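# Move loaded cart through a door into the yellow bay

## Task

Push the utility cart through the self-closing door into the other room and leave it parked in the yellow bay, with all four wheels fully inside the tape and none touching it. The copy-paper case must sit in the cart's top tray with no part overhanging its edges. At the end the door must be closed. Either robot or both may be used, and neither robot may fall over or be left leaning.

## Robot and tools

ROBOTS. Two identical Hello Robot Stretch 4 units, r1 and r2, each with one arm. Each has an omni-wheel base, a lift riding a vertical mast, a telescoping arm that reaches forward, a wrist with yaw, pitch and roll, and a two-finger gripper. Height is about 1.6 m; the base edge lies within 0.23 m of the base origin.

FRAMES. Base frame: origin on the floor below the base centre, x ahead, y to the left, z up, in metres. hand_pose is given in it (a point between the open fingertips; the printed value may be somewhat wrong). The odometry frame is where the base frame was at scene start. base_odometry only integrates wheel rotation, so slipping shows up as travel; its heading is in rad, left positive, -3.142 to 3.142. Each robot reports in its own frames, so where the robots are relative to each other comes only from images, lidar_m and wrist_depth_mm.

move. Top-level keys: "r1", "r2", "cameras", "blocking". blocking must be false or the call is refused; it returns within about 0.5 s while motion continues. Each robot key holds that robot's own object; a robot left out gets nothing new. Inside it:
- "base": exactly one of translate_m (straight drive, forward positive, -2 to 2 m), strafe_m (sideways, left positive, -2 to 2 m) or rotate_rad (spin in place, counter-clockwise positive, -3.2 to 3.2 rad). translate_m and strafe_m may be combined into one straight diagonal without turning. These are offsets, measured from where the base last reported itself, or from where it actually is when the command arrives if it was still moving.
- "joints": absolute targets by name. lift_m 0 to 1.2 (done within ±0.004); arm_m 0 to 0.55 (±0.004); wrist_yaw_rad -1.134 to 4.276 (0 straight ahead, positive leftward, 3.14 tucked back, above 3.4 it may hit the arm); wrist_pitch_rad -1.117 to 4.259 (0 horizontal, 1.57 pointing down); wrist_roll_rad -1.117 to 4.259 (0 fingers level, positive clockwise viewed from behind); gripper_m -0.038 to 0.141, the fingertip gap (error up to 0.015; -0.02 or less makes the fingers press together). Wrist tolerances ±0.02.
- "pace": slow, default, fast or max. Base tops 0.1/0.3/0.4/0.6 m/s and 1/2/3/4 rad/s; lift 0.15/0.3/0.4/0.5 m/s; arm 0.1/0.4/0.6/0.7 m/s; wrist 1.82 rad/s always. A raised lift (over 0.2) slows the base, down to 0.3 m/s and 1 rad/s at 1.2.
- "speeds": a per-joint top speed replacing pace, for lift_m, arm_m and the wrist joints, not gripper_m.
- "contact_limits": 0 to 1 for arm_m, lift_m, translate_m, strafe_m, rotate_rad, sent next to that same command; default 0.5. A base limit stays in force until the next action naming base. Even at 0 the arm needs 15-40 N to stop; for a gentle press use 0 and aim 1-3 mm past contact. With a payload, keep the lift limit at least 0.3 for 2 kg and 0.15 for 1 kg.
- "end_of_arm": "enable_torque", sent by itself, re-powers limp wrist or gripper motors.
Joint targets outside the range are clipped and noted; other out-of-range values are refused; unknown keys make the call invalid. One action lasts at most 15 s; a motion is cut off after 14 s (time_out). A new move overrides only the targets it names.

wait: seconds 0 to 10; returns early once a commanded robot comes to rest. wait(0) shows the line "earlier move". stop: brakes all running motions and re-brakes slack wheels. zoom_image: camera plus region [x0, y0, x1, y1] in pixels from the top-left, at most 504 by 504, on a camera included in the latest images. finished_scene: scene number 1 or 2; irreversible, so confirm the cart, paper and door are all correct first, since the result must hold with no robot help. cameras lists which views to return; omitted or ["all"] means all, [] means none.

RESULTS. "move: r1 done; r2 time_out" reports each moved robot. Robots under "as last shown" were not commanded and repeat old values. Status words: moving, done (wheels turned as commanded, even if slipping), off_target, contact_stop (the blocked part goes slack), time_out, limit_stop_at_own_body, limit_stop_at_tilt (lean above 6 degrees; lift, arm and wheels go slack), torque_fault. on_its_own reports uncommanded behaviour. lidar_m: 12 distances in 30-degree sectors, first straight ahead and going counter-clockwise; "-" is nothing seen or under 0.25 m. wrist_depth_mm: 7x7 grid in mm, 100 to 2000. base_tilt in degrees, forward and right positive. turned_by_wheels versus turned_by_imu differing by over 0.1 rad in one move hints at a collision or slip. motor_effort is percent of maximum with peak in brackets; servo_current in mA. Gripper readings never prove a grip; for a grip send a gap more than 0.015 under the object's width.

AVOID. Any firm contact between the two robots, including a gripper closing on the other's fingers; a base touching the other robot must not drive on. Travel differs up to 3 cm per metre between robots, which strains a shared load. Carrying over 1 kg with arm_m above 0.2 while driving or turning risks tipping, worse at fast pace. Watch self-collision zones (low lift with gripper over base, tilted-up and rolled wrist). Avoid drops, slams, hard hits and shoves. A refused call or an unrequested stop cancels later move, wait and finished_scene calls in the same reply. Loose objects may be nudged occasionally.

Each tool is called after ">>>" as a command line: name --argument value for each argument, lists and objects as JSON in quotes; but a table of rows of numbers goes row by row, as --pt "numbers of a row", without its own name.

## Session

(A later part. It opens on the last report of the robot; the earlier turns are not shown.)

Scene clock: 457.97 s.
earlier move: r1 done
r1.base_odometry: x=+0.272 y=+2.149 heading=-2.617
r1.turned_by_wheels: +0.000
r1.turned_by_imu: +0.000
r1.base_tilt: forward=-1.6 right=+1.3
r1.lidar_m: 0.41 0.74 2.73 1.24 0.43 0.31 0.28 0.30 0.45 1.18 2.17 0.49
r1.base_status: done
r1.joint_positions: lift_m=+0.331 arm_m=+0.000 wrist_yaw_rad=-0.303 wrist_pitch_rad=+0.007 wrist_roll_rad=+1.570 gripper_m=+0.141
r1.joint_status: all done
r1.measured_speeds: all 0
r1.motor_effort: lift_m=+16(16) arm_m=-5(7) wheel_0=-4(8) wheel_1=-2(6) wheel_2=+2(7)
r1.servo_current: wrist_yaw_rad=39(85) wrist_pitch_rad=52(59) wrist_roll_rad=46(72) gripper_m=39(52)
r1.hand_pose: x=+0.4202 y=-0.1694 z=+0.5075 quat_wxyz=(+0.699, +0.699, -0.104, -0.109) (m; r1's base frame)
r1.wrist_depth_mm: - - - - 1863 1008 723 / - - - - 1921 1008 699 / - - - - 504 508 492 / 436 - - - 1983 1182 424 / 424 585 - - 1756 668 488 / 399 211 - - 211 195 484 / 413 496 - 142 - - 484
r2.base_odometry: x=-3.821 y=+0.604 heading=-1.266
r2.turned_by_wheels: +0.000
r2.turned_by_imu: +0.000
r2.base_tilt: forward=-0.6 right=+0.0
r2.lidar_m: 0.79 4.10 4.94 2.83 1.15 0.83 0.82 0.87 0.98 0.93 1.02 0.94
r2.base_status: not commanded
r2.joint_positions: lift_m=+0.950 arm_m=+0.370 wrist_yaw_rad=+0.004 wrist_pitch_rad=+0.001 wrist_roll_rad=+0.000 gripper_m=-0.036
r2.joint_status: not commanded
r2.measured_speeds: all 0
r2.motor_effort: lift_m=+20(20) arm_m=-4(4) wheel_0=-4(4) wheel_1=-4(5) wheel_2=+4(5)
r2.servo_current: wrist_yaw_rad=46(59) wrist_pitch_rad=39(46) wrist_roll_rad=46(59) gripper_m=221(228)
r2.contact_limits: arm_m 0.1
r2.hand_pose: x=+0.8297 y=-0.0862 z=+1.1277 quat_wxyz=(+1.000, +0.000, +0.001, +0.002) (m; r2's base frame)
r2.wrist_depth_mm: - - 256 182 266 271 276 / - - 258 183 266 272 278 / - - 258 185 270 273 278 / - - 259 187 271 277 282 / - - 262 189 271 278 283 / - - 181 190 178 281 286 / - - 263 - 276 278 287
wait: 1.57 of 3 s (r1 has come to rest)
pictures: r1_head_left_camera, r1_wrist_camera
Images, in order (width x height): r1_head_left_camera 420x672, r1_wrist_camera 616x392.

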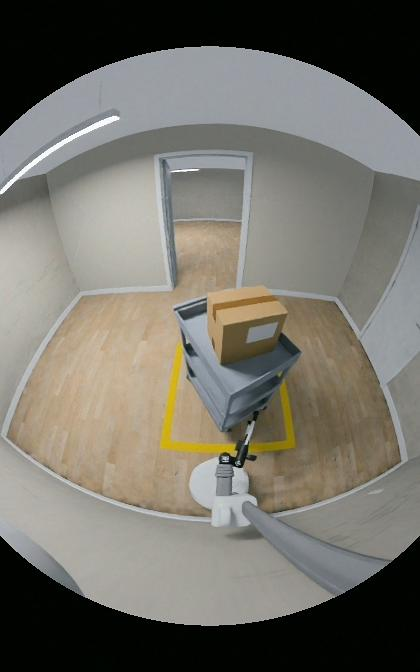

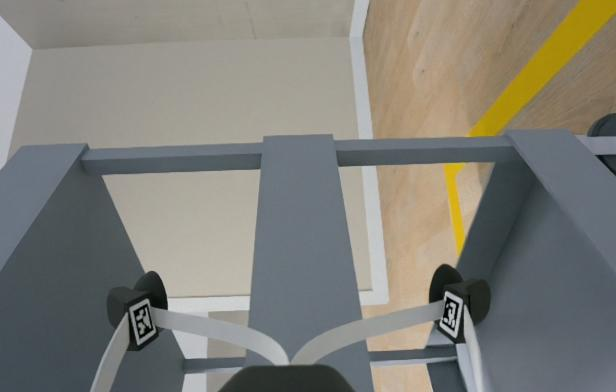

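>>> move --r1 '{"base":{"strafe_m":0.85}}' --r2 '{"base":{"translate_m":0.289,"strafe_m":0.033},"joints":{"wrist_yaw_rad":-0.2},"speeds":{"wrist_yaw_rad":0.12},"pace":"slow"}' --blocking false --cameras '[]'

>>> wait --seconds 5 --cameras '["r1_head_camera","r1_head_right_camera","r1_wrist_camera","r2_head_camera","r2_wrist_camera"]'

>>> zoom_image --camera "r1_head_right_camera" --region '[180, 270, 380, 480]'

Scene clock: 464.10 s.
move: r1 moving; r2 moving
r1.base_odometry: x=+0.290 y=+2.118 heading=-2.617
r1.turned_by_wheels: +0.000
r1.turned_by_imu: +0.000
r1.base_tilt: forward=-1.6 right=+1.3
r1.lidar_m: 0.40 0.84 2.68 1.24 0.44 0.30 0.28 0.29 0.45 1.24 2.23 0.47
r1.base_status: strafe_m moving
r1.joint_positions: lift_m=+0.331 arm_m=+0.000 wrist_yaw_rad=-0.303 wrist_pitch_rad=+0.007 wrist_roll_rad=+1.570 gripper_m=+0.141
r1.joint_status: not commanded
r1.measured_speeds: translate_m=+0.000 strafe_m=+0.140 rotate_rad=+0.001 lift_m=+0.000 arm_m=+0.000 wrist_yaw_rad=+0.000 wrist_pitch_rad=+0.000 wrist_roll_rad=+0.000
r1.motor_effort: lift_m=+16(16) arm_m=-5(5) wheel_0=-11(11) wheel_1=+8(10) wheel_2=+1(1)
r1.servo_current: wrist_yaw_rad=52(72) wrist_pitch_rad=46(59) wrist_roll_rad=52(52) gripper_m=39(52)
r1.hand_pose: x=+0.4202 y=-0.1694 z=+0.5075 quat_wxyz=(+0.699, +0.699, -0.104, -0.109) (m; r1's base frame)
r1.wrist_depth_mm: - - - - 1808 1008 707 / - - - - 1921 1025 707 / 488 508 - - 1397 517 462 / 433 - - - 1921 1182 413 / 421 585 - - 1808 - 488 / 399 209 - - 211 195 484 / 413 496 - 143 1618 831 488
r2.base_odometry: x=-3.816 y=+0.593 heading=-1.265
r2.turned_by_wheels: +0.001
r2.turned_by_imu: +0.002
r2.base_tilt: forward=-0.6 right=+0.0
r2.lidar_m: 0.80 4.12 4.99 2.81 1.16 0.88 0.81 0.89 0.99 0.96 1.01 0.92
r2.base_status: translate_m moving; strafe_m moving
r2.joint_positions: lift_m=+0.950 arm_m=+0.370 wrist_yaw_rad=-0.035 wrist_pitch_rad=+0.001 wrist_roll_rad=+0.000 gripper_m=-0.036
r2.joint_status: wrist_yaw_rad moving
r2.measured_speeds: translate_m=+0.049 strafe_m=+0.005 rotate_rad=+0.003 lift_m=+0.000 arm_m=+0.000 wrist_yaw_rad=-0.077 wrist_pitch_rad=+0.000 wrist_roll_rad=+0.000
r2.motor_effort: lift_m=+20(20) arm_m=-4(4) wheel_0=+8(10) wheel_1=+7(7) wheel_2=-5(5)
r2.servo_current: wrist_yaw_rad=124(143) wrist_pitch_rad=39(46) wrist_roll_rad=52(52) gripper_m=150(228)
r2.contact_limits: arm_m 0.1
r2.hand_pose: x=+0.8261 y=-0.0974 z=+1.1277 quat_wxyz=(+1.000, +0.000, +0.001, -0.017) (m; r2's base frame)
r2.wrist_depth_mm: - - 251 180 265 273 281 / - - 252 180 267 274 282 / - - 255 182 267 276 282 / - - 255 183 270 278 286 / - - 257 182 272 279 287 / - - 183 186 179 282 289 / - 154 258 - 276 281 290
pictures: none
No camera images: "cameras" was empty.

Scene clock: 467.77 s.
earlier move: r1 done; r2 moving
r1.base_odometry: x=+0.698 y=+1.413 heading=-2.617
r1.turned_by_wheels: +0.000
r1.turned_by_imu: +0.004
r1.base_tilt: forward=-1.6 right=+1.3
r1.lidar_m: 2.46 2.53 1.83 1.22 0.43 0.32 0.28 0.31 0.45 1.26 0.89 0.92
r1.base_status: done
r1.joint_positions: lift_m=+0.331 arm_m=+0.000 wrist_yaw_rad=-0.302 wrist_pitch_rad=+0.005 wrist_roll_rad=+1.571 gripper_m=+0.141
r1.joint_status: not commanded
r1.measured_speeds: all 0
r1.motor_effort: lift_m=+16(16) arm_m=+4(5) wheel_0=+0(12) wheel_1=-2(11) wheel_2=+0(6)
r1.servo_current: wrist_yaw_rad=46(72) wrist_pitch_rad=46(59) wrist_roll_rad=26(65) gripper_m=33(52)
r1.hand_pose: x=+0.4202 y=-0.1693 z=+0.5080 quat_wxyz=(+0.699, +0.699, -0.105, -0.108) (m; r1's base frame)
r1.wrist_depth_mm: 750 668 - - - 831 707 / - - - - 1863 878 715 / - - - - 1983 842 723 / - - - - - 1138 691 / - - - - - 976 732 / - 210 - - 1808 196 732 / - - - 150 1618 1042 741
r2.base_odometry: x=-3.702 y=+0.338 heading=-1.264
r2.turned_by_wheels: +0.001
r2.turned_by_imu: +0.009
r2.base_tilt: forward=-0.6 right=+0.0
r2.lidar_m: 0.78 3.83 4.93 3.67 1.53 1.13 1.09 1.17 1.02 1.00 1.06 0.84
r2.base_status: translate_m moving; strafe_m moving
r2.joint_positions: lift_m=+0.950 arm_m=+0.370 wrist_yaw_rad=-0.167 wrist_pitch_rad=+0.001 wrist_roll_rad=+0.000 gripper_m=-0.036
r2.joint_status: wrist_yaw_rad off_target (ended at -0.146, target -0.200)
r2.measured_speeds: all 0
r2.motor_effort: lift_m=+20(20) arm_m=-4(4) wheel_0=+12(27) wheel_1=+6(16) wheel_2=+6(10)
r2.servo_current: wrist_yaw_rad=234(605) wrist_pitch_rad=39(52) wrist_roll_rad=46(59) gripper_m=130(228)
r2.contact_limits: arm_m 0.1
r2.hand_pose: x=+0.8108 y=-0.1340 z=+1.1277 quat_wxyz=(+0.997, +0.000, +0.001, -0.083) (m; r2's base frame)
r2.wrist_depth_mm: - - 255 177 249 246 - / - - 256 179 250 248 245 / - - 257 178 251 248 247 / - - 259 180 254 251 248 / - - 262 180 254 252 250 / - - 182 179 180 253 252 / - - 264 - 257 254 253
wait: 3.67 of 5 s (r1 has come to rest)
pictures: r1_head_camera, r1_head_right_camera, r1_wrist_camera, r2_head_camera, r2_wrist_camera
Images, in order (width x height): r1_head_camera 420x560, r1_head_right_camera 420x672, r1_wrist_camera 616x392, r2_head_camera 420x560, r2_wrist_camera 616x392.

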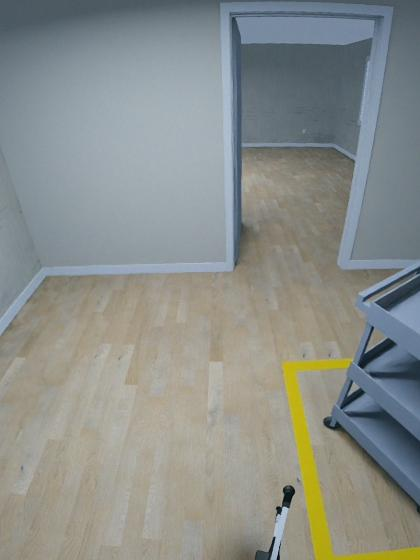

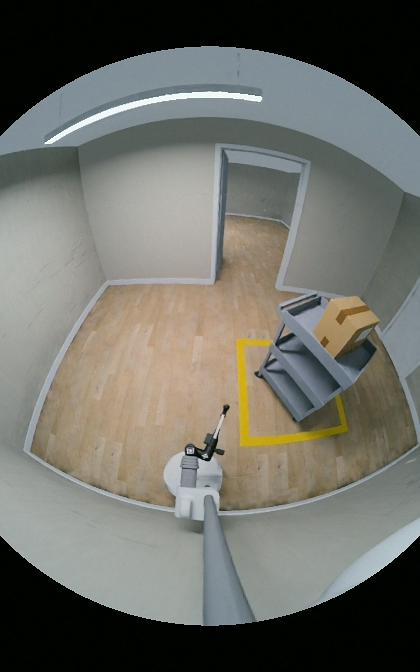

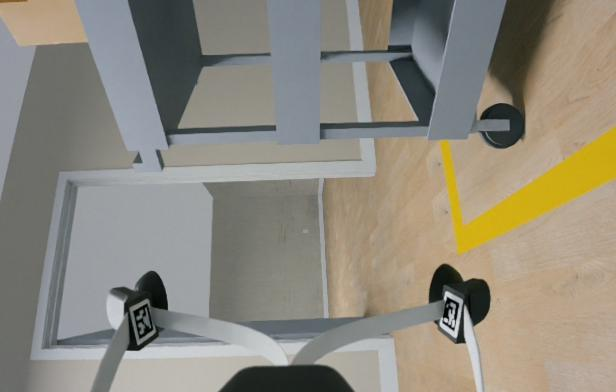

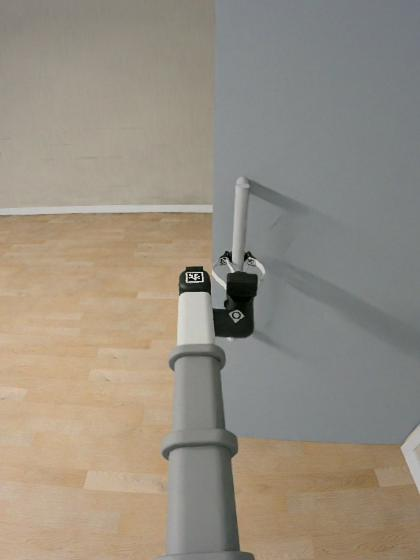

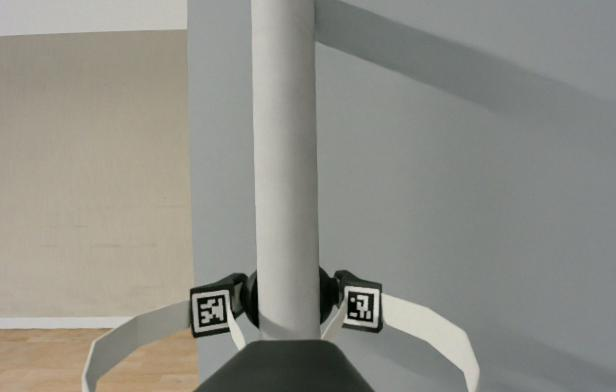

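Scaled by 2.400 from the camera's 420x672 image, which has a finer 600x960 frame.

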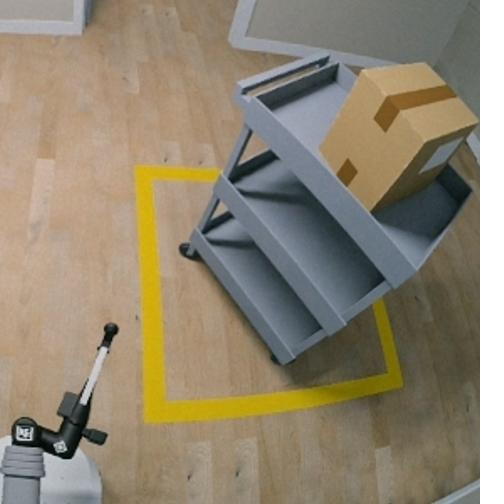

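>>> move --r2 '{"base":{"translate_m":0.26,"strafe_m":-0.09},"joints":{"wrist_yaw_rad":-0.3},"speeds":{"wrist_yaw_rad":0.12},"pace":"slow"}' --blocking false --cameras '[]'

>>> wait --seconds 6 --cameras '["r1_head_camera","r2_head_camera"]'

Scene clock: 472.43 s.
earlier move: r2 done
move: r2 moving
r1: as last shown
r1.turned_by_imu: +0.000
r1.lidar_m: 2.47 2.55 1.83 1.23 0.41 0.31 0.28 0.31 0.44 1.26 0.89 0.94
r1.motor_effort: lift_m=+16(16) arm_m=+3(4) wheel_0=+0(0) wheel_1=-2(2) wheel_2=+0(0)
r1.servo_current: wrist_yaw_rad=72(72) wrist_pitch_rad=46(52) wrist_roll_rad=65(65) gripper_m=46(46)
r1.wrist_depth_mm: 759 676 - - - 831 707 / - - - - 1921 878 715 / - - - - 1983 854 707 / - - - - - 1098 707 / - - - - - 976 732 / - 210 - - 1921 196 732 / - - - 150 1661 1060 741
r2.base_odometry: x=-3.702 y=+0.325 heading=-1.261
r2.turned_by_wheels: +0.003
r2.turned_by_imu: +0.004
r2.base_tilt: forward=-0.6 right=+0.0
r2.lidar_m: 0.75 3.84 4.93 3.65 1.54 1.17 1.11 1.19 1.02 0.99 1.04 0.83
r2.base_status: translate_m moving; strafe_m moving
r2.joint_positions: lift_m=+0.950 arm_m=+0.370 wrist_yaw_rad=-0.204 wrist_pitch_rad=+0.001 wrist_roll_rad=+0.000 gripper_m=-0.036
r2.joint_status: wrist_yaw_rad moving
r2.measured_speeds: translate_m=+0.049 strafe_m=-0.017 rotate_rad=+0.002 lift_m=+0.000 arm_m=+0.000 wrist_yaw_rad=-0.077 wrist_pitch_rad=+0.000 wrist_roll_rad=+0.000
r2.motor_effort: lift_m=+20(20) arm_m=-4(4) wheel_0=+17(19) wheel_1=+11(11) wheel_2=+5(5)
r2.servo_current: wrist_yaw_rad=514(514) wrist_pitch_rad=39(46) wrist_roll_rad=52(52) gripper_m=137(137)
r2.contact_limits: arm_m 0.1
r2.hand_pose: x=+0.8056 y=-0.1441 z=+1.1277 quat_wxyz=(+0.995, +0.000, +0.001, -0.102) (m; r2's base frame)
r2.wrist_depth_mm: - - 254 252 250 248 245 / - - 255 252 250 249 247 / - - 256 182 253 251 248 / - - 258 183 254 251 250 / - - 260 182 255 254 251 / - - 182 183 178 254 254 / - 157 264 - 259 255 254
pictures: none
No camera images: "cameras" was empty.

Scene clock: 475.90 s.
earlier move: r2 off_target
r1.base_odometry: x=+0.698 y=+1.413 heading=-2.617
r1.turned_by_wheels: +0.000
r1.turned_by_imu: +0.000
r1.base_tilt: forward=-1.6 right=+1.3
r1.lidar_m: 2.45 2.52 1.84 1.20 0.44 0.30 0.28 0.30 0.44 1.25 0.90 0.93
r1.base_status: not commanded
r1.joint_positions: lift_m=+0.331 arm_m=+0.000 wrist_yaw_rad=-0.302 wrist_pitch_rad=+0.005 wrist_roll_rad=+1.571 gripper_m=+0.141
r1.joint_status: not commanded
r1.measured_speeds: all 0
r1.motor_effort: lift_m=+16(16) arm_m=+4(4) wheel_0=+1(1) wheel_1=-2(2) wheel_2=+0(0)
r1.servo_current: wrist_yaw_rad=59(72) wrist_pitch_rad=46(52) wrist_roll_rad=46(78) gripper_m=39(52)
r1.hand_pose: x=+0.4202 y=-0.1693 z=+0.5080 quat_wxyz=(+0.699, +0.699, -0.105, -0.108) (m; r1's base frame)
r1.wrist_depth_mm: 759 683 - - - 831 699 / - - - - 1921 878 699 / - - - - 1983 854 732 / - - - - - 1098 699 / - - - - - 991 732 / - 211 - - 1808 197 750 / - - - 150 1618 1060 732
r2.base_odometry: x=-3.708 y=+0.063 heading=-1.261
r2.turned_by_wheels: +0.000
r2.turned_by_imu: +0.032
r2.base_tilt: forward=-0.6 right=+0.0
r2.lidar_m: 0.75 3.58 4.95 4.06 1.85 1.41 1.37 1.23 0.96 0.91 0.83 0.77
r2.base_status: done
r2.joint_positions: lift_m=+0.950 arm_m=+0.370 wrist_yaw_rad=-0.242 wrist_pitch_rad=+0.001 wrist_roll_rad=+0.000 gripper_m=-0.036
r2.joint_status: wrist_yaw_rad off_target (ended at -0.241, target -0.300)
r2.measured_speeds: all 0
r2.on_its_own: wrist_yaw_rad is at rest, and its servo_current (644 mA) is outside its rest range (0 to 104 mA)
r2.motor_effort: lift_m=+20(20) arm_m=-5(6) wheel_0=+16(30) wheel_1=+9(17) wheel_2=+14(15)
r2.servo_current: wrist_yaw_rad=644(793) wrist_pitch_rad=33(46) wrist_roll_rad=52(59) gripper_m=124(143)
r2.contact_limits: arm_m 0.1
r2.hand_pose: x=+0.8000 y=-0.1540 z=+1.1277 quat_wxyz=(+0.993, +0.000, +0.001, -0.121) (m; r2's base frame)
r2.wrist_depth_mm: - - - 236 229 214 204 / - - 267 239 231 216 - / - - 270 179 233 217 206 / - - 273 180 234 217 207 / - - - 179 236 220 208 / - - 179 179 182 220 209 / - - - - 236 217 211
wait: 3.47 of 6 s (r2 has come to rest)
pictures: r1_head_camera, r2_head_camera
Images, in order (width x height): r1_head_camera 420x560, r2_head_camera 420x560.

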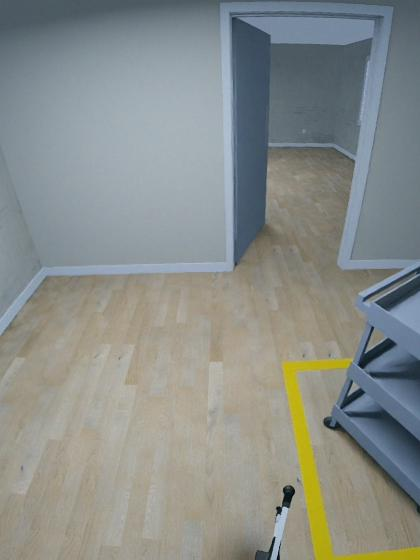

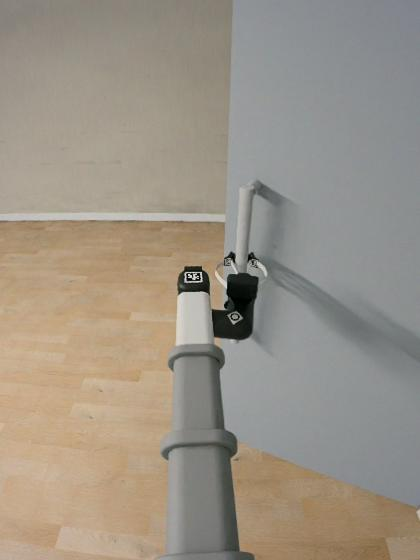

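>>> move --r2 '{"base":{"translate_m":0.28,"strafe_m":-0.25},"joints":{"wrist_yaw_rad":-0.25},"pace":"slow"}' --blocking false --cameras '[]'

>>> wait --seconds 6 --cameras '["r1_head_camera","r2_head_camera"]'

Scene clock: 479.93 s.
move: r2 moving
r1: as last shown
r1.lidar_m: 2.47 2.53 1.84 1.24 0.41 0.31 0.27 0.32 0.44 1.26 0.89 0.96
r1.motor_effort: lift_m=+16(16) arm_m=+4(4) wheel_0=+0(1) wheel_1=-2(2) wheel_2=+0(0)
r1.servo_current: wrist_yaw_rad=59(59) wrist_pitch_rad=46(46) wrist_roll_rad=52(65) gripper_m=39(46)
r1.wrist_depth_mm: 759 683 - - - 820 707 / - - - - 1863 891 715 / - - - - 1983 854 707 / - - - - - 1098 691 / - - - - - 976 732 / - 209 - - 1808 196 741 / - - - 149 1708 1042 732
r2.base_odometry: x=-3.713 y=+0.051 heading=-1.259
r2.turned_by_wheels: +0.002
r2.turned_by_imu: +0.003
r2.base_tilt: forward=-0.6 right=+0.0
r2.lidar_m: 0.75 3.57 4.98 4.09 1.86 1.42 1.39 1.25 0.95 0.91 0.84 0.78
r2.base_status: translate_m moving; strafe_m moving
r2.joint_positions: lift_m=+0.950 arm_m=+0.370 wrist_yaw_rad=-0.233 wrist_pitch_rad=+0.001 wrist_roll_rad=+0.000 gripper_m=-0.036
r2.joint_status: wrist_yaw_rad moving
r2.measured_speeds: translate_m=+0.038 strafe_m=-0.034 rotate_rad=+0.001 lift_m=+0.000 arm_m=+0.000 wrist_yaw_rad=+0.008 wrist_pitch_rad=+0.000 wrist_roll_rad=+0.000
r2.motor_effort: lift_m=+20(20) arm_m=-6(6) wheel_0=+16(22) wheel_1=-1(6) wheel_2=+10(13)
r2.servo_current: wrist_yaw_rad=78(631) wrist_pitch_rad=39(46) wrist_roll_rad=33(59) gripper_m=117(137)
r2.contact_limits: arm_m 0.1
r2.hand_pose: x=+0.8014 y=-0.1516 z=+1.1277 quat_wxyz=(+0.993, +0.000, +0.001, -0.116) (m; r2's base frame)
r2.wrist_depth_mm: - - 270 233 229 211 201 / - - - 179 230 214 - / - - - 178 232 215 204 / - - - 178 233 216 206 / - - - 178 236 217 206 / - - 179 178 179 217 207 / - - - - 234 215 208
pictures: none
No camera images: "cameras" was empty.

Scene clock: 484.43 s.
earlier move: r2 done
r1.base_odometry: x=+0.698 y=+1.413 heading=-2.617
r1.turned_by_wheels: +0.000
r1.turned_by_imu: +0.000
r1.base_tilt: forward=-1.6 right=+1.3
r1.lidar_m: 2.45 2.53 1.83 1.22 0.43 0.29 0.27 0.31 0.42 1.26 0.89 0.95
r1.base_status: not commanded
r1.joint_positions: lift_m=+0.331 arm_m=+0.000 wrist_yaw_rad=-0.302 wrist_pitch_rad=+0.005 wrist_roll_rad=+1.571 gripper_m=+0.141
r1.joint_status: not commanded
r1.measured_speeds: all 0
r1.motor_effort: lift_m=+16(16) arm_m=+4(4) wheel_0=+0(1) wheel_1=-2(2) wheel_2=+0(0)
r1.servo_current: wrist_yaw_rad=46(78) wrist_pitch_rad=39(52) wrist_roll_rad=26(72) gripper_m=39(52)
r1.hand_pose: x=+0.4202 y=-0.1693 z=+0.5080 quat_wxyz=(+0.699, +0.699, -0.105, -0.108) (m; r1's base frame)
r1.wrist_depth_mm: 759 683 - - - 831 715 / - - - - 1983 904 715 / - - - - 1983 842 715 / - - - - - 1098 691 / - - - - - 991 732 / - 210 - - 1863 196 741 / - - - 149 1618 1060 723
r2.base_odometry: x=-3.859 y=-0.280 heading=-1.260
r2.turned_by_wheels: -0.001
r2.turned_by_imu: +0.042
r2.base_tilt: forward=-0.6 right=+0.1
r2.lidar_m: 0.77 3.33 5.06 4.48 2.17 1.73 1.71 0.93 0.72 0.70 0.59 0.62
r2.base_status: done
r2.joint_positions: lift_m=+0.950 arm_m=+0.370 wrist_yaw_rad=-0.227 wrist_pitch_rad=+0.001 wrist_roll_rad=+0.000 gripper_m=-0.036
r2.joint_status: all done
r2.measured_speeds: all 0
r2.on_its_own: wrist_yaw_rad is at rest, and its servo_current (137 mA) is outside its rest range (0 to 104 mA)
r2.motor_effort: lift_m=+20(20) arm_m=-7(7) wheel_0=+6(26) wheel_1=-4(6) wheel_2=+14(19)
r2.servo_current: wrist_yaw_rad=137(631) wrist_pitch_rad=39(46) wrist_roll_rad=46(59) gripper_m=124(137)
r2.contact_limits: arm_m 0.1
r2.hand_pose: x=+0.8025 y=-0.1500 z=+1.1277 quat_wxyz=(+0.994, +0.000, +0.001, -0.113) (m; r2's base frame)
r2.wrist_depth_mm: - - - 165 210 177 - / - - - 166 211 179 - / - - - 170 217 183 161 / - - - 170 215 177 161 / - - - 172 216 181 - / - - 180 170 179 179 167 / - - - - 213 175 -
wait: 4.50 of 6 s (r2 has come to rest)
pictures: r1_head_camera, r2_head_camera
Images, in order (width x height): r1_head_camera 420x560, r2_head_camera 420x560.

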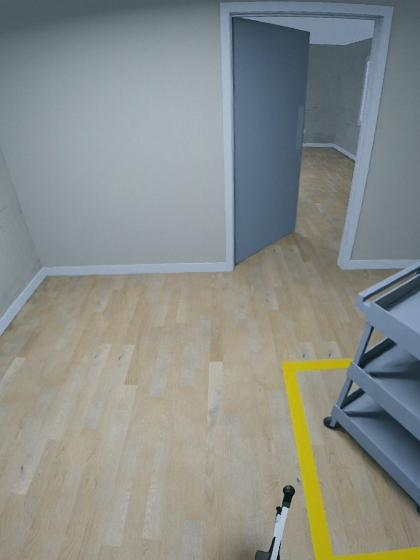

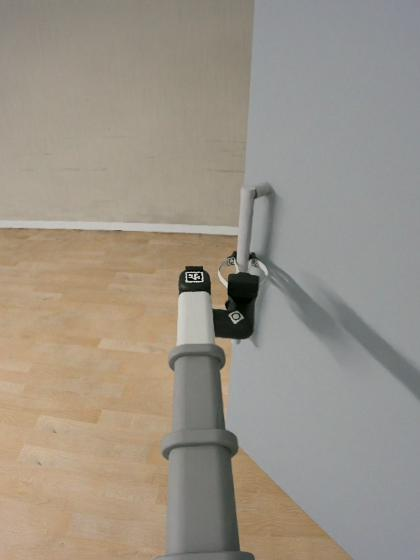

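>>> move --r2 '{"base":{"translate_m":0.13,"strafe_m":-0.22},"joints":{"wrist_yaw_rad":-0.32},"speeds":{"wrist_yaw_rad":0.05},"pace":"slow"}' --blocking false --cameras '[]'

>>> wait --seconds 5 --cameras '["r1_head_camera","r2_head_camera"]'

Scene clock: 494.97 s.
move: r2 moving
r1: as last shown
r1.lidar_m: 2.47 2.50 1.85 1.23 0.45 0.30 0.28 0.29 0.43 1.25 0.89 0.95
r1.motor_effort: lift_m=+16(16) arm_m=+4(4) wheel_0=+0(0) wheel_1=-2(2) wheel_2=+0(0)
r1.servo_current: wrist_yaw_rad=59(59) wrist_pitch_rad=39(52) wrist_roll_rad=39(65) gripper_m=39(52)
r1.wrist_depth_mm: 759 668 - - - 831 699 / - - - - 1921 891 707 / - - - - 1921 854 723 / - - - - - 1118 691 / - - - - - 976 723 / - 209 - - 1808 196 732 / - - - 149 1661 1060 741
r2.base_odometry: x=-3.868 y=-0.290 heading=-1.258
r2.turned_by_wheels: +0.001
r2.turned_by_imu: +0.002
r2.base_tilt: forward=-0.6 right=+0.0
r2.lidar_m: 0.74 3.31 5.07 4.46 2.17 1.74 1.71 0.92 0.73 0.68 0.61 0.63
r2.base_status: translate_m moving; strafe_m moving
r2.joint_positions: lift_m=+0.950 arm_m=+0.370 wrist_yaw_rad=-0.227 wrist_pitch_rad=+0.001 wrist_roll_rad=+0.000 gripper_m=-0.036
r2.joint_status: wrist_yaw_rad moving
r2.measured_speeds: translate_m=+0.024 strafe_m=-0.042 rotate_rad=+0.003 lift_m=+0.000 arm_m=+0.000 wrist_yaw_rad=+0.000 wrist_pitch_rad=+0.000 wrist_roll_rad=+0.000
r2.motor_effort: lift_m=+20(20) arm_m=-7(8) wheel_0=+9(13) wheel_1=-5(7) wheel_2=+10(14)
r2.servo_current: wrist_yaw_rad=403(403) wrist_pitch_rad=46(46) wrist_roll_rad=46(52) gripper_m=137(137)
r2.contact_limits: arm_m 0.1
r2.hand_pose: x=+0.8025 y=-0.1500 z=+1.1277 quat_wxyz=(+0.994, +0.000, +0.001, -0.113) (m; r2's base frame)
r2.wrist_depth_mm: - - - 165 209 176 - / - - - 166 210 178 - / - - - 170 216 182 159 / - - - 171 214 176 160 / - - - 171 215 177 - / - - 180 171 180 181 165 / - - - - 211 173 -
pictures: none
No camera images: "cameras" was empty.

Scene clock: 499.97 s.
earlier move: r2 torque_fault
torque_fault: r2.wrist_yaw_rad switched itself off since the last result.
r1.base_odometry: x=+0.698 y=+1.413 heading=-2.617
r1.turned_by_wheels: +0.000
r1.turned_by_imu: +0.000
r1.base_tilt: forward=-1.6 right=+1.3
r1.lidar_m: 2.47 2.49 1.84 1.21 0.42 0.32 0.27 0.31 0.45 1.24 0.88 0.94
r1.base_status: not commanded
r1.joint_positions: lift_m=+0.331 arm_m=+0.000 wrist_yaw_rad=-0.302 wrist_pitch_rad=+0.005 wrist_roll_rad=+1.571 gripper_m=+0.141
r1.joint_status: not commanded
r1.measured_speeds: all 0
r1.motor_effort: lift_m=+16(16) arm_m=+4(4) wheel_0=+0(1) wheel_1=-2(2) wheel_2=+0(0)
r1.servo_current: wrist_yaw_rad=39(72) wrist_pitch_rad=46(59) wrist_roll_rad=46(65) gripper_m=46(52)
r1.hand_pose: x=+0.4202 y=-0.1693 z=+0.5080 quat_wxyz=(+0.699, +0.699, -0.105, -0.108) (m; r1's base frame)
r1.wrist_depth_mm: 750 676 - - - 831 707 / - - - - 1863 878 715 / - - - - 1921 842 715 / - - - - - 1118 691 / - - - - - 991 732 / - 211 - - 1808 197 732 / - - - 150 1661 1060 750
r2.base_odometry: x=-4.029 y=-0.472 heading=-1.261
r2.turned_by_wheels: -0.003
r2.turned_by_imu: -0.108
r2.base_tilt: forward=-0.6 right=+0.1
r2.lidar_m: 0.73 2.99 4.13 5.25 2.61 1.94 1.87 0.76 0.58 0.50 0.46 0.51
r2.base_status: translate_m moving; strafe_m moving
r2.joint_positions: lift_m=+0.950 arm_m=+0.370 wrist_yaw_rad=-0.006 wrist_pitch_rad=+0.001 wrist_roll_rad=+0.000 gripper_m=-0.036
r2.joint_status: wrist_yaw_rad torque_fault (moved +0.147 of -0.093)
r2.measured_speeds: translate_m=+0.000 strafe_m=+0.000 rotate_rad=+0.000 lift_m=+0.000 arm_m=+0.000 wrist_yaw_rad=+0.039 wrist_pitch_rad=+0.000 wrist_roll_rad=+0.000
r2.on_its_own: wrist_yaw_rad is off since a torque_fault, until you send "end_of_arm": "enable_torque" (your -0.320 is given up)
r2.motor_effort: lift_m=+20(20) arm_m=-8(9) wheel_0=-14(19) wheel_1=-9(13) wheel_2=+1(22)
r2.servo_current: wrist_yaw_rad=52(1001) wrist_pitch_rad=33(46) wrist_roll_rad=52(59) gripper_m=117(137)
r2.contact_limits: arm_m 0.1
r2.hand_pose: x=+0.8291 y=-0.0891 z=+1.1277 quat_wxyz=(+1.000, +0.000, +0.001, -0.003) (m; r2's base frame)
r2.wrist_depth_mm: - - - 163 218 163 - / - - - 162 219 163 - / - - - 164 232 165 142 / - - - 164 224 172 144 / - - - 165 226 167 - / - - 183 167 178 161 - / - - - - 216 150 -
wait: 5.00 s; no rest
pictures: r1_head_camera, r2_head_camera
Images, in order (width x height): r1_head_camera 420x560, r2_head_camera 420x560.

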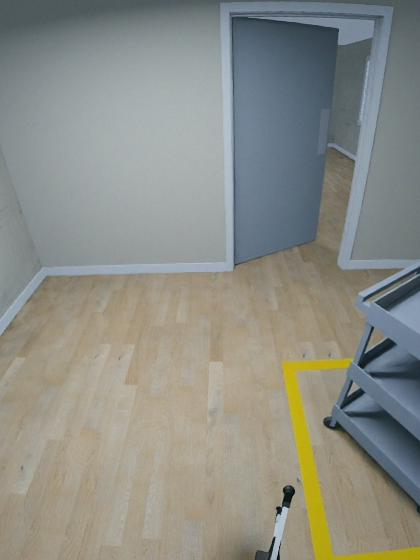

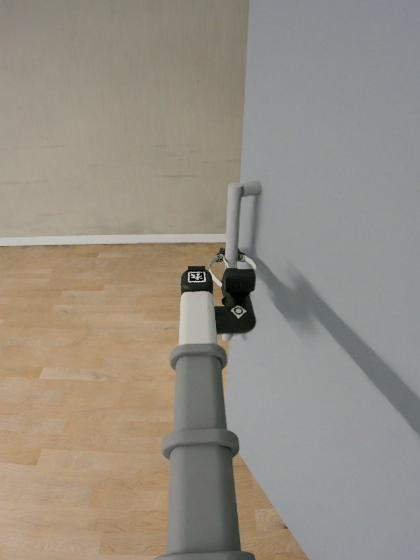

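>>> move --r2 '{"base":{"translate_m":0.0},"joints":{"gripper_m":0.1}}' --blocking false --cameras '[]'

>>> wait --seconds 2 --cameras '["r2_wrist_camera","r2_head_camera"]'

Scene clock: 504.10 s.
earlier move: r2 done
move: r2 moving
r1: as last shown
r1.lidar_m: 2.48 2.49 1.84 1.25 0.43 0.31 0.27 0.31 0.43 1.26 0.89 0.94
r1.servo_current: wrist_yaw_rad=52(59) wrist_pitch_rad=46(46) wrist_roll_rad=46(65) gripper_m=39(46)
r1.wrist_depth_mm: 759 668 - - - 842 707 / - - - - 1983 878 707 / - - - - 1983 854 723 / - - - - - 1098 699 / - - - - - 960 723 / - 208 - - 1808 197 732 / - - - 149 1661 1078 732
r2.base_odometry: x=-4.029 y=-0.472 heading=-1.261
r2.turned_by_wheels: +0.000
r2.turned_by_imu: -0.168
r2.base_tilt: forward=-0.6 right=+0.1
r2.lidar_m: 0.76 2.86 3.53 5.20 3.25 2.11 1.92 1.04 0.67 0.57 0.52 0.52
r2.base_status: done
r2.joint_positions: lift_m=+0.950 arm_m=+0.370 wrist_yaw_rad=+0.145 wrist_pitch_rad=+0.001 wrist_roll_rad=+0.000 gripper_m=-0.012
r2.joint_status: gripper_m moving
r2.measured_speeds: all 0
r2.on_its_own: wrist_yaw_rad is off since a torque_fault, until you send "end_of_arm": "enable_torque" (your -0.320 is given up)
r2.motor_effort: lift_m=+20(20) arm_m=-10(10) wheel_0=-5(8) wheel_1=-1(6) wheel_2=+5(5)
r2.servo_current: wrist_yaw_rad=52(59) wrist_pitch_rad=46(46) wrist_roll_rad=46(59) gripper_m=98(117)
r2.contact_limits: arm_m 0.1
r2.hand_pose: x=+0.8393 y=-0.0447 z=+1.1277 quat_wxyz=(+0.997, +0.000, +0.001, +0.073) (m; r2's base frame)
r2.wrist_depth_mm: - - - 168 221 163 - / - - - 169 224 164 - / - - - 169 227 166 142 / - - - 168 240 172 143 / - - - 171 229 167 - / - - 186 171 182 167 - / - - - - 220 149 -
pictures: none
No camera images: "cameras" was empty.

Scene clock: 505.87 s.
earlier move: r2 done
r1.base_odometry: x=+0.698 y=+1.413 heading=-2.617
r1.turned_by_wheels: +0.000
r1.turned_by_imu: +0.000
r1.base_tilt: forward=-1.6 right=+1.3
r1.lidar_m: 2.47 2.51 1.80 1.20 0.44 0.30 0.29 0.31 0.46 1.26 0.90 0.95
r1.base_status: not commanded
r1.joint_positions: lift_m=+0.331 arm_m=+0.000 wrist_yaw_rad=-0.302 wrist_pitch_rad=+0.005 wrist_roll_rad=+1.571 gripper_m=+0.141
r1.joint_status: not commanded
r1.measured_speeds: all 0
r1.motor_effort: lift_m=+16(16) arm_m=+4(4) wheel_0=+0(1) wheel_1=-2(2) wheel_2=+0(0)
r1.servo_current: wrist_yaw_rad=46(65) wrist_pitch_rad=46(52) wrist_roll_rad=39(65) gripper_m=39(52)
r1.hand_pose: x=+0.4202 y=-0.1693 z=+0.5080 quat_wxyz=(+0.699, +0.699, -0.105, -0.108) (m; r1's base frame)
r1.wrist_depth_mm: 750 683 - - - 831 707 / - - - - 1863 878 707 / - - - - 1983 842 715 / - - - - - 1098 683 / - - - - - 976 741 / - 210 - - 1808 196 732 / - - - 149 1618 1078 732
r2.base_odometry: x=-4.029 y=-0.472 heading=-1.261
r2.turned_by_wheels: +0.000
r2.turned_by_imu: +0.001
r2.base_tilt: forward=-0.7 right=+0.1
r2.lidar_m: 0.91 2.86 3.56 5.19 3.23 2.10 1.92 1.08 0.67 0.60 0.57 0.66
r2.base_status: done
r2.joint_positions: lift_m=+0.950 arm_m=+0.370 wrist_yaw_rad=-0.008 wrist_pitch_rad=+0.001 wrist_roll_rad=+0.000 gripper_m=+0.100
r2.joint_status: all done
r2.measured_speeds: all 0
r2.on_its_own: wrist_yaw_rad is off since a torque_fault, until you send "end_of_arm": "enable_torque" (your -0.320 is given up)
r2.motor_effort: lift_m=+20(20) arm_m=-6(10) wheel_0=-1(10) wheel_1=+2(6) wheel_2=-1(5)
r2.servo_current: wrist_yaw_rad=52(59) wrist_pitch_rad=39(46) wrist_roll_rad=46(59) gripper_m=46(137)
r2.contact_limits: arm_m 0.1
r2.hand_pose: x=+0.8288 y=-0.0896 z=+1.1277 quat_wxyz=(+1.000, +0.000, +0.001, -0.004) (m; r2's base frame)
r2.wrist_depth_mm: - - - - - 277 289 / - - - - - 281 310 / - - - - - 281 304 / - - - - - 283 317 / - - - - - 285 307 / - - 194 - 185 286 317 / - - - - - 297 317
wait: 1.77 of 2 s (r2 has come to rest)
pictures: r2_head_camera, r2_wrist_camera
Images, in order (width x height): r2_head_camera 420x560, r2_wrist_camera 616x392.

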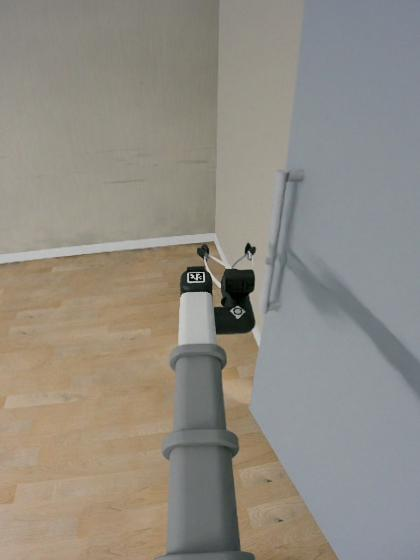

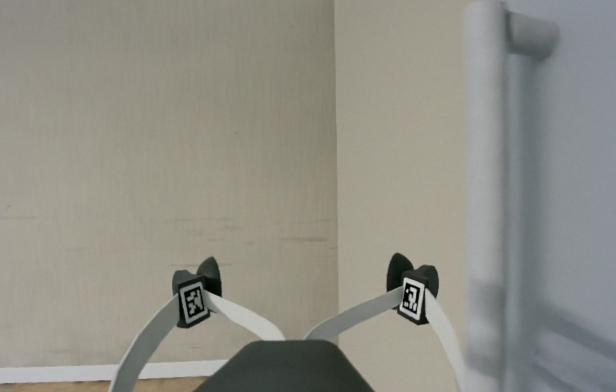

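Free; door is closing itself. Meanwhile move r1 back and to the other side for a view.

>>> move --r2 '{"base":{"strafe_m":0.3}}' --blocking false --cameras '[]'

>>> move --r1 '{"base":{"translate_m":1.1}}' --blocking false --cameras '[]'

>>> wait --seconds 5 --cameras '[]'

>>> wait --seconds 4 --cameras '[]'

>>> move --r1 '{"base":{"rotate_rad":-1.5}}' --blocking false --cameras '["r1_head_right_camera"]'

>>> wait --seconds 4 --cameras '["r1_head_camera","r1_head_left_camera","r1_head_right_camera","r2_head_camera"]'

Scene clock: 519.80 s.
move: r2 moving
r1: as last shown
r1.base_tilt: forward=-1.6 right=+1.2
r1.lidar_m: 2.47 2.53 1.85 1.22 0.42 0.29 0.29 0.31 0.46 1.25 0.89 0.95
r1.servo_current: wrist_yaw_rad=39(78) wrist_pitch_rad=39(46) wrist_roll_rad=72(72) gripper_m=46(46)
r1.wrist_depth_mm: 750 683 - - - 831 699 / - - - - 1983 878 715 / - - - - 1983 831 723 / - - - - - 1118 691 / - - - - - 976 732 / - 209 - - 1808 196 741 / - - - 149 1661 1042 741
r2.base_odometry: x=-3.994 y=-0.461 heading=-1.261
r2.turned_by_wheels: +0.000
r2.turned_by_imu: +0.001
r2.base_tilt: forward=-0.7 right=+0.1
r2.lidar_m: 1.66 2.88 3.57 5.16 3.27 2.11 1.91 1.13 0.72 0.63 0.65 0.85
r2.base_status: strafe_m moving
r2.joint_positions: lift_m=+0.950 arm_m=+0.370 wrist_yaw_rad=-0.008 wrist_pitch_rad=+0.001 wrist_roll_rad=+0.000 gripper_m=+0.100
r2.joint_status: not commanded
r2.measured_speeds: translate_m=+0.000 strafe_m=+0.140 rotate_rad=+0.003 lift_m=+0.000 arm_m=+0.000 wrist_yaw_rad=+0.000 wrist_pitch_rad=+0.000 wrist_roll_rad=+0.000
r2.on_its_own: wrist_yaw_rad is off since a torque_fault, until you send "end_of_arm": "enable_torque" (your -0.320 is given up)
r2.motor_effort: lift_m=+20(20) arm_m=-7(7) wheel_0=-10(13) wheel_1=+11(12) wheel_2=+1(1)
r2.servo_current: wrist_yaw_rad=39(59) wrist_pitch_rad=39(46) wrist_roll_rad=52(52) gripper_m=52(59)
r2.contact_limits: arm_m 0.1
r2.hand_pose: x=+0.8288 y=-0.0896 z=+1.1277 quat_wxyz=(+1.000, +0.000, +0.001, -0.004) (m; r2's base frame)
r2.wrist_depth_mm: - - - - - - - / - - - - - - - / - - - - - - - / - - - - - - - / - - - - - - - / - - 195 - 185 - - / - - - - - - -
pictures: none
No camera images: "cameras" was empty.

Scene clock: 520.30 s.
earlier move: r2 moving
move: r1 moving
r1.base_odometry: x=+0.671 y=+1.398 heading=-2.617
r1.turned_by_wheels: +0.000
r1.turned_by_imu: +0.000
r1.base_tilt: forward=-1.6 right=+1.3
r1.lidar_m: 2.43 2.53 1.84 1.36 0.48 0.33 0.32 0.34 0.49 1.39 0.88 0.92
r1.base_status: translate_m moving
r1.joint_positions: lift_m=+0.331 arm_m=+0.000 wrist_yaw_rad=-0.302 wrist_pitch_rad=+0.005 wrist_roll_rad=+1.571 gripper_m=+0.141
r1.joint_status: not commanded
r1.measured_speeds: translate_m=+0.122 strafe_m=+0.000 rotate_rad=+0.001 lift_m=+0.000 arm_m=+0.000 wrist_yaw_rad=+0.000 wrist_pitch_rad=+0.000 wrist_roll_rad=+0.000
r1.motor_effort: lift_m=+16(16) arm_m=+4(4) wheel_0=+5(7) wheel_1=+4(8) wheel_2=-9(10)
r1.servo_current: wrist_yaw_rad=52(65) wrist_pitch_rad=46(59) wrist_roll_rad=46(59) gripper_m=46(46)
r1.hand_pose: x=+0.4202 y=-0.1693 z=+0.5080 quat_wxyz=(+0.699, +0.699, -0.105, -0.108) (m; r1's base frame)
r1.wrist_depth_mm: 750 661 - - - 820 707 / - 715 - - 1863 878 707 / - - - - 1983 842 723 / - - - - - 1042 691 / - - - - - 991 741 / - 209 - - 1808 197 732 / - - - 149 1618 1042 741
r2.base_odometry: x=-3.891 y=-0.427 heading=-1.261
r2.turned_by_wheels: +0.000
r2.turned_by_imu: +0.000
r2.base_tilt: forward=-0.6 right=+0.1
r2.lidar_m: 1.94 2.85 3.52 5.06 3.23 2.12 1.92 1.30 0.83 0.75 0.75 0.96
r2.base_status: strafe_m moving
r2.joint_positions: lift_m=+0.950 arm_m=+0.370 wrist_yaw_rad=-0.008 wrist_pitch_rad=+0.001 wrist_roll_rad=+0.000 gripper_m=+0.100
r2.joint_status: not commanded
r2.measured_speeds: translate_m=+0.000 strafe_m=+0.285 rotate_rad=+0.001 lift_m=+0.000 arm_m=+0.000 wrist_yaw_rad=+0.000 wrist_pitch_rad=+0.000 wrist_roll_rad=+0.000
r2.on_its_own: wrist_yaw_rad is off since a torque_fault, until you send "end_of_arm": "enable_torque" (your -0.320 is given up)
r2.motor_effort: lift_m=+20(20) arm_m=-6(7) wheel_0=-11(12) wheel_1=+13(13) wheel_2=+1(1)
r2.servo_current: wrist_yaw_rad=46(59) wrist_pitch_rad=39(46) wrist_roll_rad=52(65) gripper_m=52(52)
r2.contact_limits: arm_m 0.1
r2.hand_pose: x=+0.8288 y=-0.0896 z=+1.1277 quat_wxyz=(+1.000, +0.000, +0.001, -0.004) (m; r2's base frame)
r2.wrist_depth_mm: - - - - - - - / - - - - - - - / - - - - - - - / - - - - - - - / - - - - - - - / - - 195 - 193 - - / - - - - - - -
pictures: none
No camera images: "cameras" was empty.

Scene clock: 521.63 s.
earlier move: r1 moving; r2 done
r1.base_odometry: x=+0.377 y=+1.227 heading=-2.616
r1.turned_by_wheels: +0.000
r1.turned_by_imu: +0.000
r1.base_tilt: forward=-1.6 right=+1.3
r1.lidar_m: 2.10 2.16 1.83 1.76 0.96 0.69 0.64 0.67 0.99 0.76 0.70 0.75
r1.base_status: translate_m moving
r1.joint_positions: lift_m=+0.331 arm_m=+0.000 wrist_yaw_rad=-0.302 wrist_pitch_rad=+0.005 wrist_roll_rad=+1.571 gripper_m=+0.141
r1.joint_status: not commanded
r1.measured_speeds: translate_m=+0.300 strafe_m=+0.001 rotate_rad=+0.002 lift_m=+0.000 arm_m=+0.000 wrist_yaw_rad=+0.000 wrist_pitch_rad=+0.000 wrist_roll_rad=+0.000
r1.motor_effort: lift_m=+16(16) arm_m=+4(4) wheel_0=+4(8) wheel_1=+4(8) wheel_2=-4(10)
r1.servo_current: wrist_yaw_rad=39(72) wrist_pitch_rad=46(59) wrist_roll_rad=39(59) gripper_m=46(52)
r1.hand_pose: x=+0.4202 y=-0.1693 z=+0.5080 quat_wxyz=(+0.699, +0.699, -0.105, -0.108) (m; r1's base frame)
r1.wrist_depth_mm: 496 - - - 1661 946 707 / - - - - 1863 1098 715 / - - - - 1983 1098 723 / - - - - - 1118 683 / - - - - - 976 741 / - 193 - - 210 197 732 / - - - 143 1618 1060 741
r2.base_odometry: x=-3.743 y=-0.380 heading=-1.261
r2.turned_by_wheels: +0.000
r2.turned_by_imu: +0.000
r2.base_tilt: forward=-0.7 right=+0.0
r2.lidar_m: 2.31 2.82 3.49 4.90 3.31 2.14 1.94 1.56 1.02 0.88 0.93 1.15
r2.base_status: done
r2.joint_positions: lift_m=+0.950 arm_m=+0.370 wrist_yaw_rad=-0.008 wrist_pitch_rad=+0.001 wrist_roll_rad=+0.000 gripper_m=+0.100
r2.joint_status: not commanded
r2.measured_speeds: all 0
r2.on_its_own: wrist_yaw_rad is off since a torque_fault, until you send "end_of_arm": "enable_torque" (your -0.320 is given up)
r2.motor_effort: lift_m=+20(20) arm_m=-6(7) wheel_0=-2(12) wheel_1=+3(13) wheel_2=+0(2)
r2.servo_current: wrist_yaw_rad=39(59) wrist_pitch_rad=39(46) wrist_roll_rad=46(65) gripper_m=52(59)
r2.contact_limits: arm_m 0.1
r2.hand_pose: x=+0.8288 y=-0.0896 z=+1.1277 quat_wxyz=(+1.000, +0.000, +0.001, -0.004) (m; r2's base frame)
r2.wrist_depth_mm: - - - - - - - / - - - - - - - / - - - - - - - / - - - - - - - / - - - - - - - / - - 195 - 194 - - / - - - - - - -
wait: 1.33 of 5 s (r2 has come to rest)
pictures: none
No camera images: "cameras" was empty.

Scene clock: 524.97 s.
earlier move: r1 done
r1.base_odometry: x=-0.254 y=+0.862 heading=-2.616
r1.turned_by_wheels: +0.000
r1.turned_by_imu: +0.000
r1.base_tilt: forward=-1.6 right=+1.3
r1.lidar_m: 1.37 1.45 1.84 1.75 1.84 1.43 1.35 1.44 0.54 0.47 1.99 1.53
r1.base_status: done
r1.joint_positions: lift_m=+0.331 arm_m=+0.000 wrist_yaw_rad=-0.302 wrist_pitch_rad=+0.005 wrist_roll_rad=+1.571 gripper_m=+0.141
r1.joint_status: not commanded
r1.measured_speeds: all 0
r1.motor_effort: lift_m=+16(16) arm_m=+4(4) wheel_0=+4(8) wheel_1=+0(8) wheel_2=+1(10)
r1.servo_current: wrist_yaw_rad=59(72) wrist_pitch_rad=52(59) wrist_roll_rad=59(65) gripper_m=39(52)
r1.hand_pose: x=+0.4202 y=-0.1693 z=+0.5080 quat_wxyz=(+0.699, +0.699, -0.105, -0.108) (m; r1's base frame)
r1.wrist_depth_mm: - - - - 1430 1025 707 / - 1464 - - 1499 1025 723 / - - - - - 1042 715 / - - - - - 1042 715 / - - - - - 976 715 / - 192 - - 182 196 741 / - - - 142 - 976 741
r2.base_odometry: x=-3.743 y=-0.380 heading=-1.261
r2.turned_by_wheels: +0.000
r2.turned_by_imu: +0.000
r2.base_tilt: forward=-0.7 right=+0.1
r2.lidar_m: 2.34 2.82 3.54 4.87 3.29 2.15 1.95 1.54 1.01 0.90 0.91 1.13
r2.base_status: done
r2.joint_positions: lift_m=+0.950 arm_m=+0.370 wrist_yaw_rad=-0.008 wrist_pitch_rad=+0.001 wrist_roll_rad=+0.000 gripper_m=+0.100
r2.joint_status: not commanded
r2.measured_speeds: all 0
r2.on_its_own: wrist_yaw_rad is off since a torque_fault, until you send "end_of_arm": "enable_torque" (your -0.320 is given up)
r2.motor_effort: lift_m=+20(20) arm_m=-6(7) wheel_0=-2(12) wheel_1=+2(13) wheel_2=+0(2)
r2.servo_current: wrist_yaw_rad=39(59) wrist_pitch_rad=39(46) wrist_roll_rad=46(65) gripper_m=46(59)
r2.contact_limits: arm_m 0.1
r2.hand_pose: x=+0.8288 y=-0.0896 z=+1.1277 quat_wxyz=(+1.000, +0.000, +0.001, -0.004) (m; r2's base frame)
r2.wrist_depth_mm: - - - - - - - / - - - - - - - / - - - - - - - / - - - - - - - / - - - - - - - / - - 195 - 194 - - / - - - - - - -
wait: 3.33 of 4 s (r1 has come to rest)
pictures: none
No camera images: "cameras" was empty.

Scene clock: 525.47 s.
move: r1 moving
r1.base_odometry: x=-0.254 y=+0.862 heading=-2.869
r1.turned_by_wheels: -0.253
r1.turned_by_imu: -0.254
r1.base_tilt: forward=-1.6 right=+1.3
r1.lidar_m: 1.36 1.39 1.62 1.77 1.75 1.63 1.40 1.37 0.75 0.51 0.70 1.71
r1.base_status: rotate_rad moving
r1.joint_positions: lift_m=+0.331 arm_m=+0.000 wrist_yaw_rad=-0.302 wrist_pitch_rad=+0.005 wrist_roll_rad=+1.571 gripper_m=+0.141
r1.joint_status: not commanded
r1.measured_speeds: translate_m=+0.000 strafe_m=+0.000 rotate_rad=-0.976 lift_m=+0.000 arm_m=+0.000 wrist_yaw_rad=+0.000 wrist_pitch_rad=+0.000 wrist_roll_rad=+0.000
r1.motor_effort: lift_m=+16(16) arm_m=+4(4) wheel_0=+7(9) wheel_1=+7(8) wheel_2=+8(8)
r1.servo_current: wrist_yaw_rad=39(59) wrist_pitch_rad=46(52) wrist_roll_rad=65(65) gripper_m=46(52)
r1.hand_pose: x=+0.4202 y=-0.1693 z=+0.5080 quat_wxyz=(+0.699, +0.699, -0.105, -0.108) (m; r1's base frame)
r1.wrist_depth_mm: - - - - 1756 1008 707 / - - - - 1618 1025 715 / - - - - 1576 1025 723 / - 1537 - - 1464 1042 732 / - - - - - 976 732 / - 193 - - 182 196 732 / - - - 143 - 1060 732
r2: as last shown
r2.base_tilt: forward=-0.7 right=+0.0
r2.lidar_m: 2.32 2.81 3.51 4.90 3.32 2.16 1.95 1.56 0.98 0.89 0.93 1.16
r2.on_its_own: wrist_yaw_rad is off since a torque_fault, until you send "end_of_arm": "enable_torque" (your -0.320 is given up)
r2.motor_effort: lift_m=+20(20) arm_m=-7(7) wheel_0=-2(3) wheel_1=+3(3) wheel_2=+0(0)
r2.servo_current: wrist_yaw_rad=52(59) wrist_pitch_rad=39(46) wrist_roll_rad=52(52) gripper_m=46(59)
r2.contact_limits: arm_m 0.1
pictures: r1_head_right_camera
Images, in order (width x height): r1_head_right_camera 420x672.

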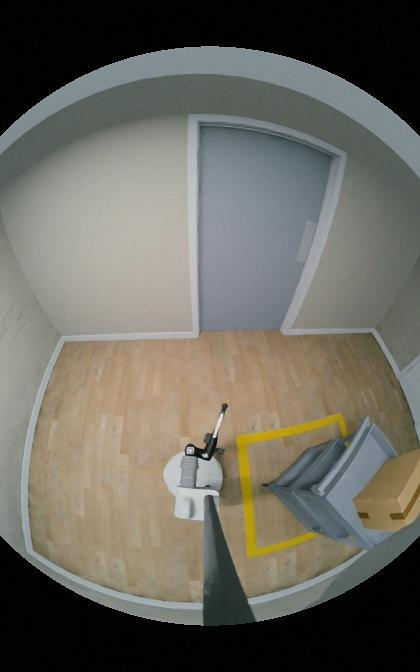

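Scene clock: 527.00 s.
earlier move: r1 done
r1.base_odometry: x=-0.254 y=+0.862 heading=+2.167
r1.turned_by_wheels: -1.247
r1.turned_by_imu: -1.254
r1.base_tilt: forward=-1.6 right=+1.3
r1.lidar_m: 0.52 1.83 1.49 1.37 1.48 1.82 1.75 1.87 1.44 1.39 1.47 0.46
r1.base_status: done
r1.joint_positions: lift_m=+0.331 arm_m=+0.000 wrist_yaw_rad=-0.302 wrist_pitch_rad=+0.005 wrist_roll_rad=+1.571 gripper_m=+0.141
r1.joint_status: not commanded
r1.measured_speeds: all 0
r1.motor_effort: lift_m=+16(16) arm_m=+4(4) wheel_0=+3(9) wheel_1=-1(9) wheel_2=+0(8)
r1.servo_current: wrist_yaw_rad=59(65) wrist_pitch_rad=46(59) wrist_roll_rad=52(65) gripper_m=39(52)
r1.hand_pose: x=+0.4202 y=-0.1693 z=+0.5080 quat_wxyz=(+0.699, +0.699, -0.105, -0.108) (m; r1's base frame)
r1.wrist_depth_mm: - 699 - - 1661 788 707 / - 640 - - - 580 676 / 484 597 - - - - 455 / 427 591 - - - - 415 / 382 504 - - 343 343 347 / 375 211 334 342 211 195 488 / 439 525 - 142 1618 1336 500
r2.base_odometry: x=-3.743 y=-0.380 heading=-1.261
r2.turned_by_wheels: +0.000
r2.turned_by_imu: +0.000
r2.base_tilt: forward=-0.6 right=+0.1
r2.lidar_m: 2.32 2.80 3.48 4.91 3.31 2.16 1.97 1.54 0.96 0.90 0.89 1.18
r2.base_status: not commanded
r2.joint_positions: lift_m=+0.950 arm_m=+0.370 wrist_yaw_rad=-0.008 wrist_pitch_rad=+0.001 wrist_roll_rad=+0.000 gripper_m=+0.100
r2.joint_status: not commanded
r2.measured_speeds: all 0
r2.on_its_own: wrist_yaw_rad is off since a torque_fault, until you send "end_of_arm": "enable_torque" (your -0.320 is given up)
r2.motor_effort: lift_m=+20(20) arm_m=-7(7) wheel_0=-2(3) wheel_1=+3(3) wheel_2=+0(0)
r2.servo_current: wrist_yaw_rad=33(59) wrist_pitch_rad=39(46) wrist_roll_rad=46(59) gripper_m=46(59)
r2.contact_limits: arm_m 0.1
r2.hand_pose: x=+0.8288 y=-0.0896 z=+1.1277 quat_wxyz=(+1.000, +0.000, +0.001, -0.004) (m; r2's base frame)
r2.wrist_depth_mm: - - - - - - - / - - - - - - - / - - - - - - - / - - - - - - - / - - - - - - - / - - 195 - 194 - - / - - - - - - -
wait: 1.53 of 4 s (r1 has come to rest)
pictures: r1_head_camera, r1_head_left_camera, r1_head_right_camera, r2_head_camera
Images, in order (width x height): r1_head_camera 420x560, r1_head_left_camera 420x672, r1_head_right_camera 420x672, r2_head_camera 420x560.

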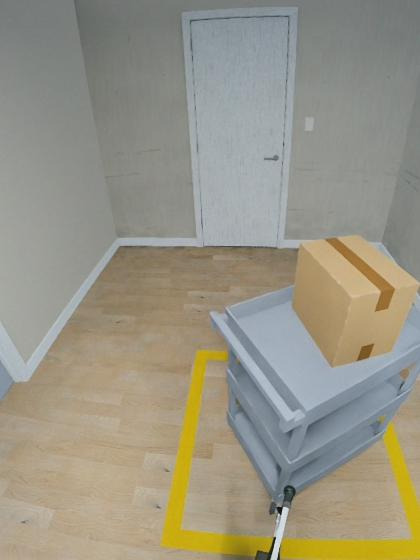

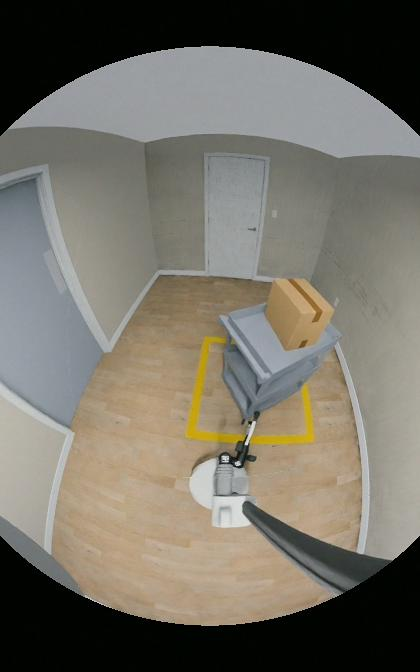

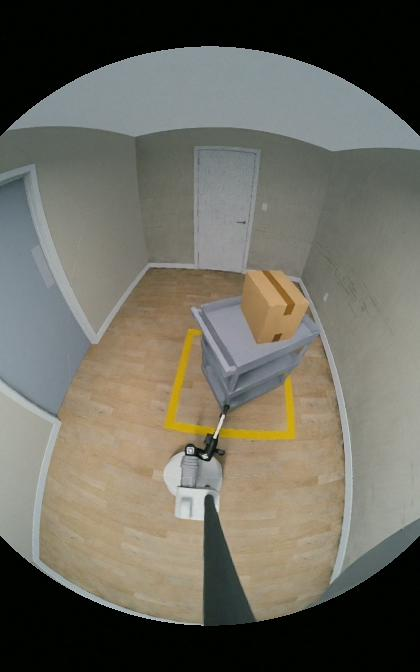

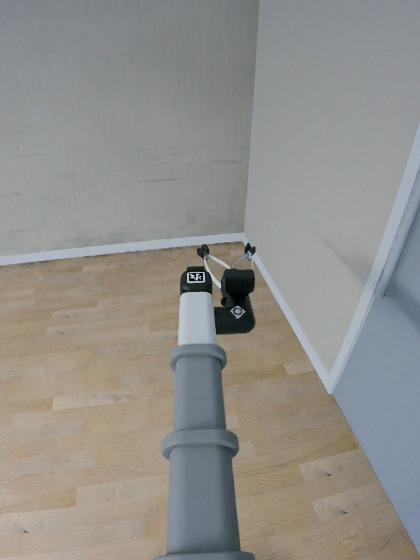

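>>> zoom_image --camera "r1_head_camera" --region '[150, 280, 420, 560]'

>>> zoom_image --camera "r1_head_left_camera" --region '[170, 260, 360, 460]'

Scaled by 1.800 from the camera's 420x560 image, which has a finer 600x800 frame.

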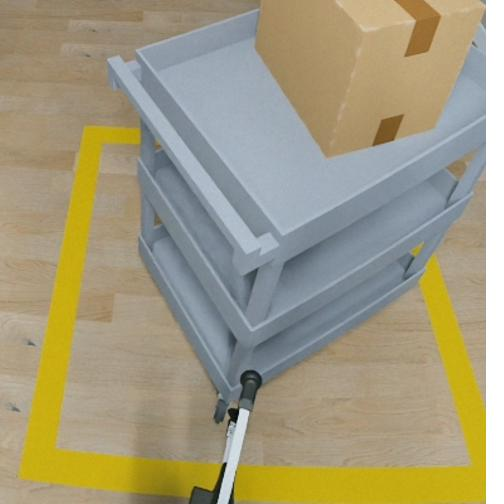

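Scaled by 2.520 from the camera's 420x672 image, which has a finer 600x960 frame.

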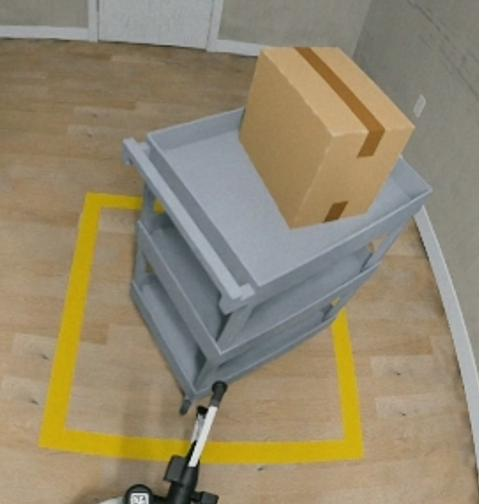

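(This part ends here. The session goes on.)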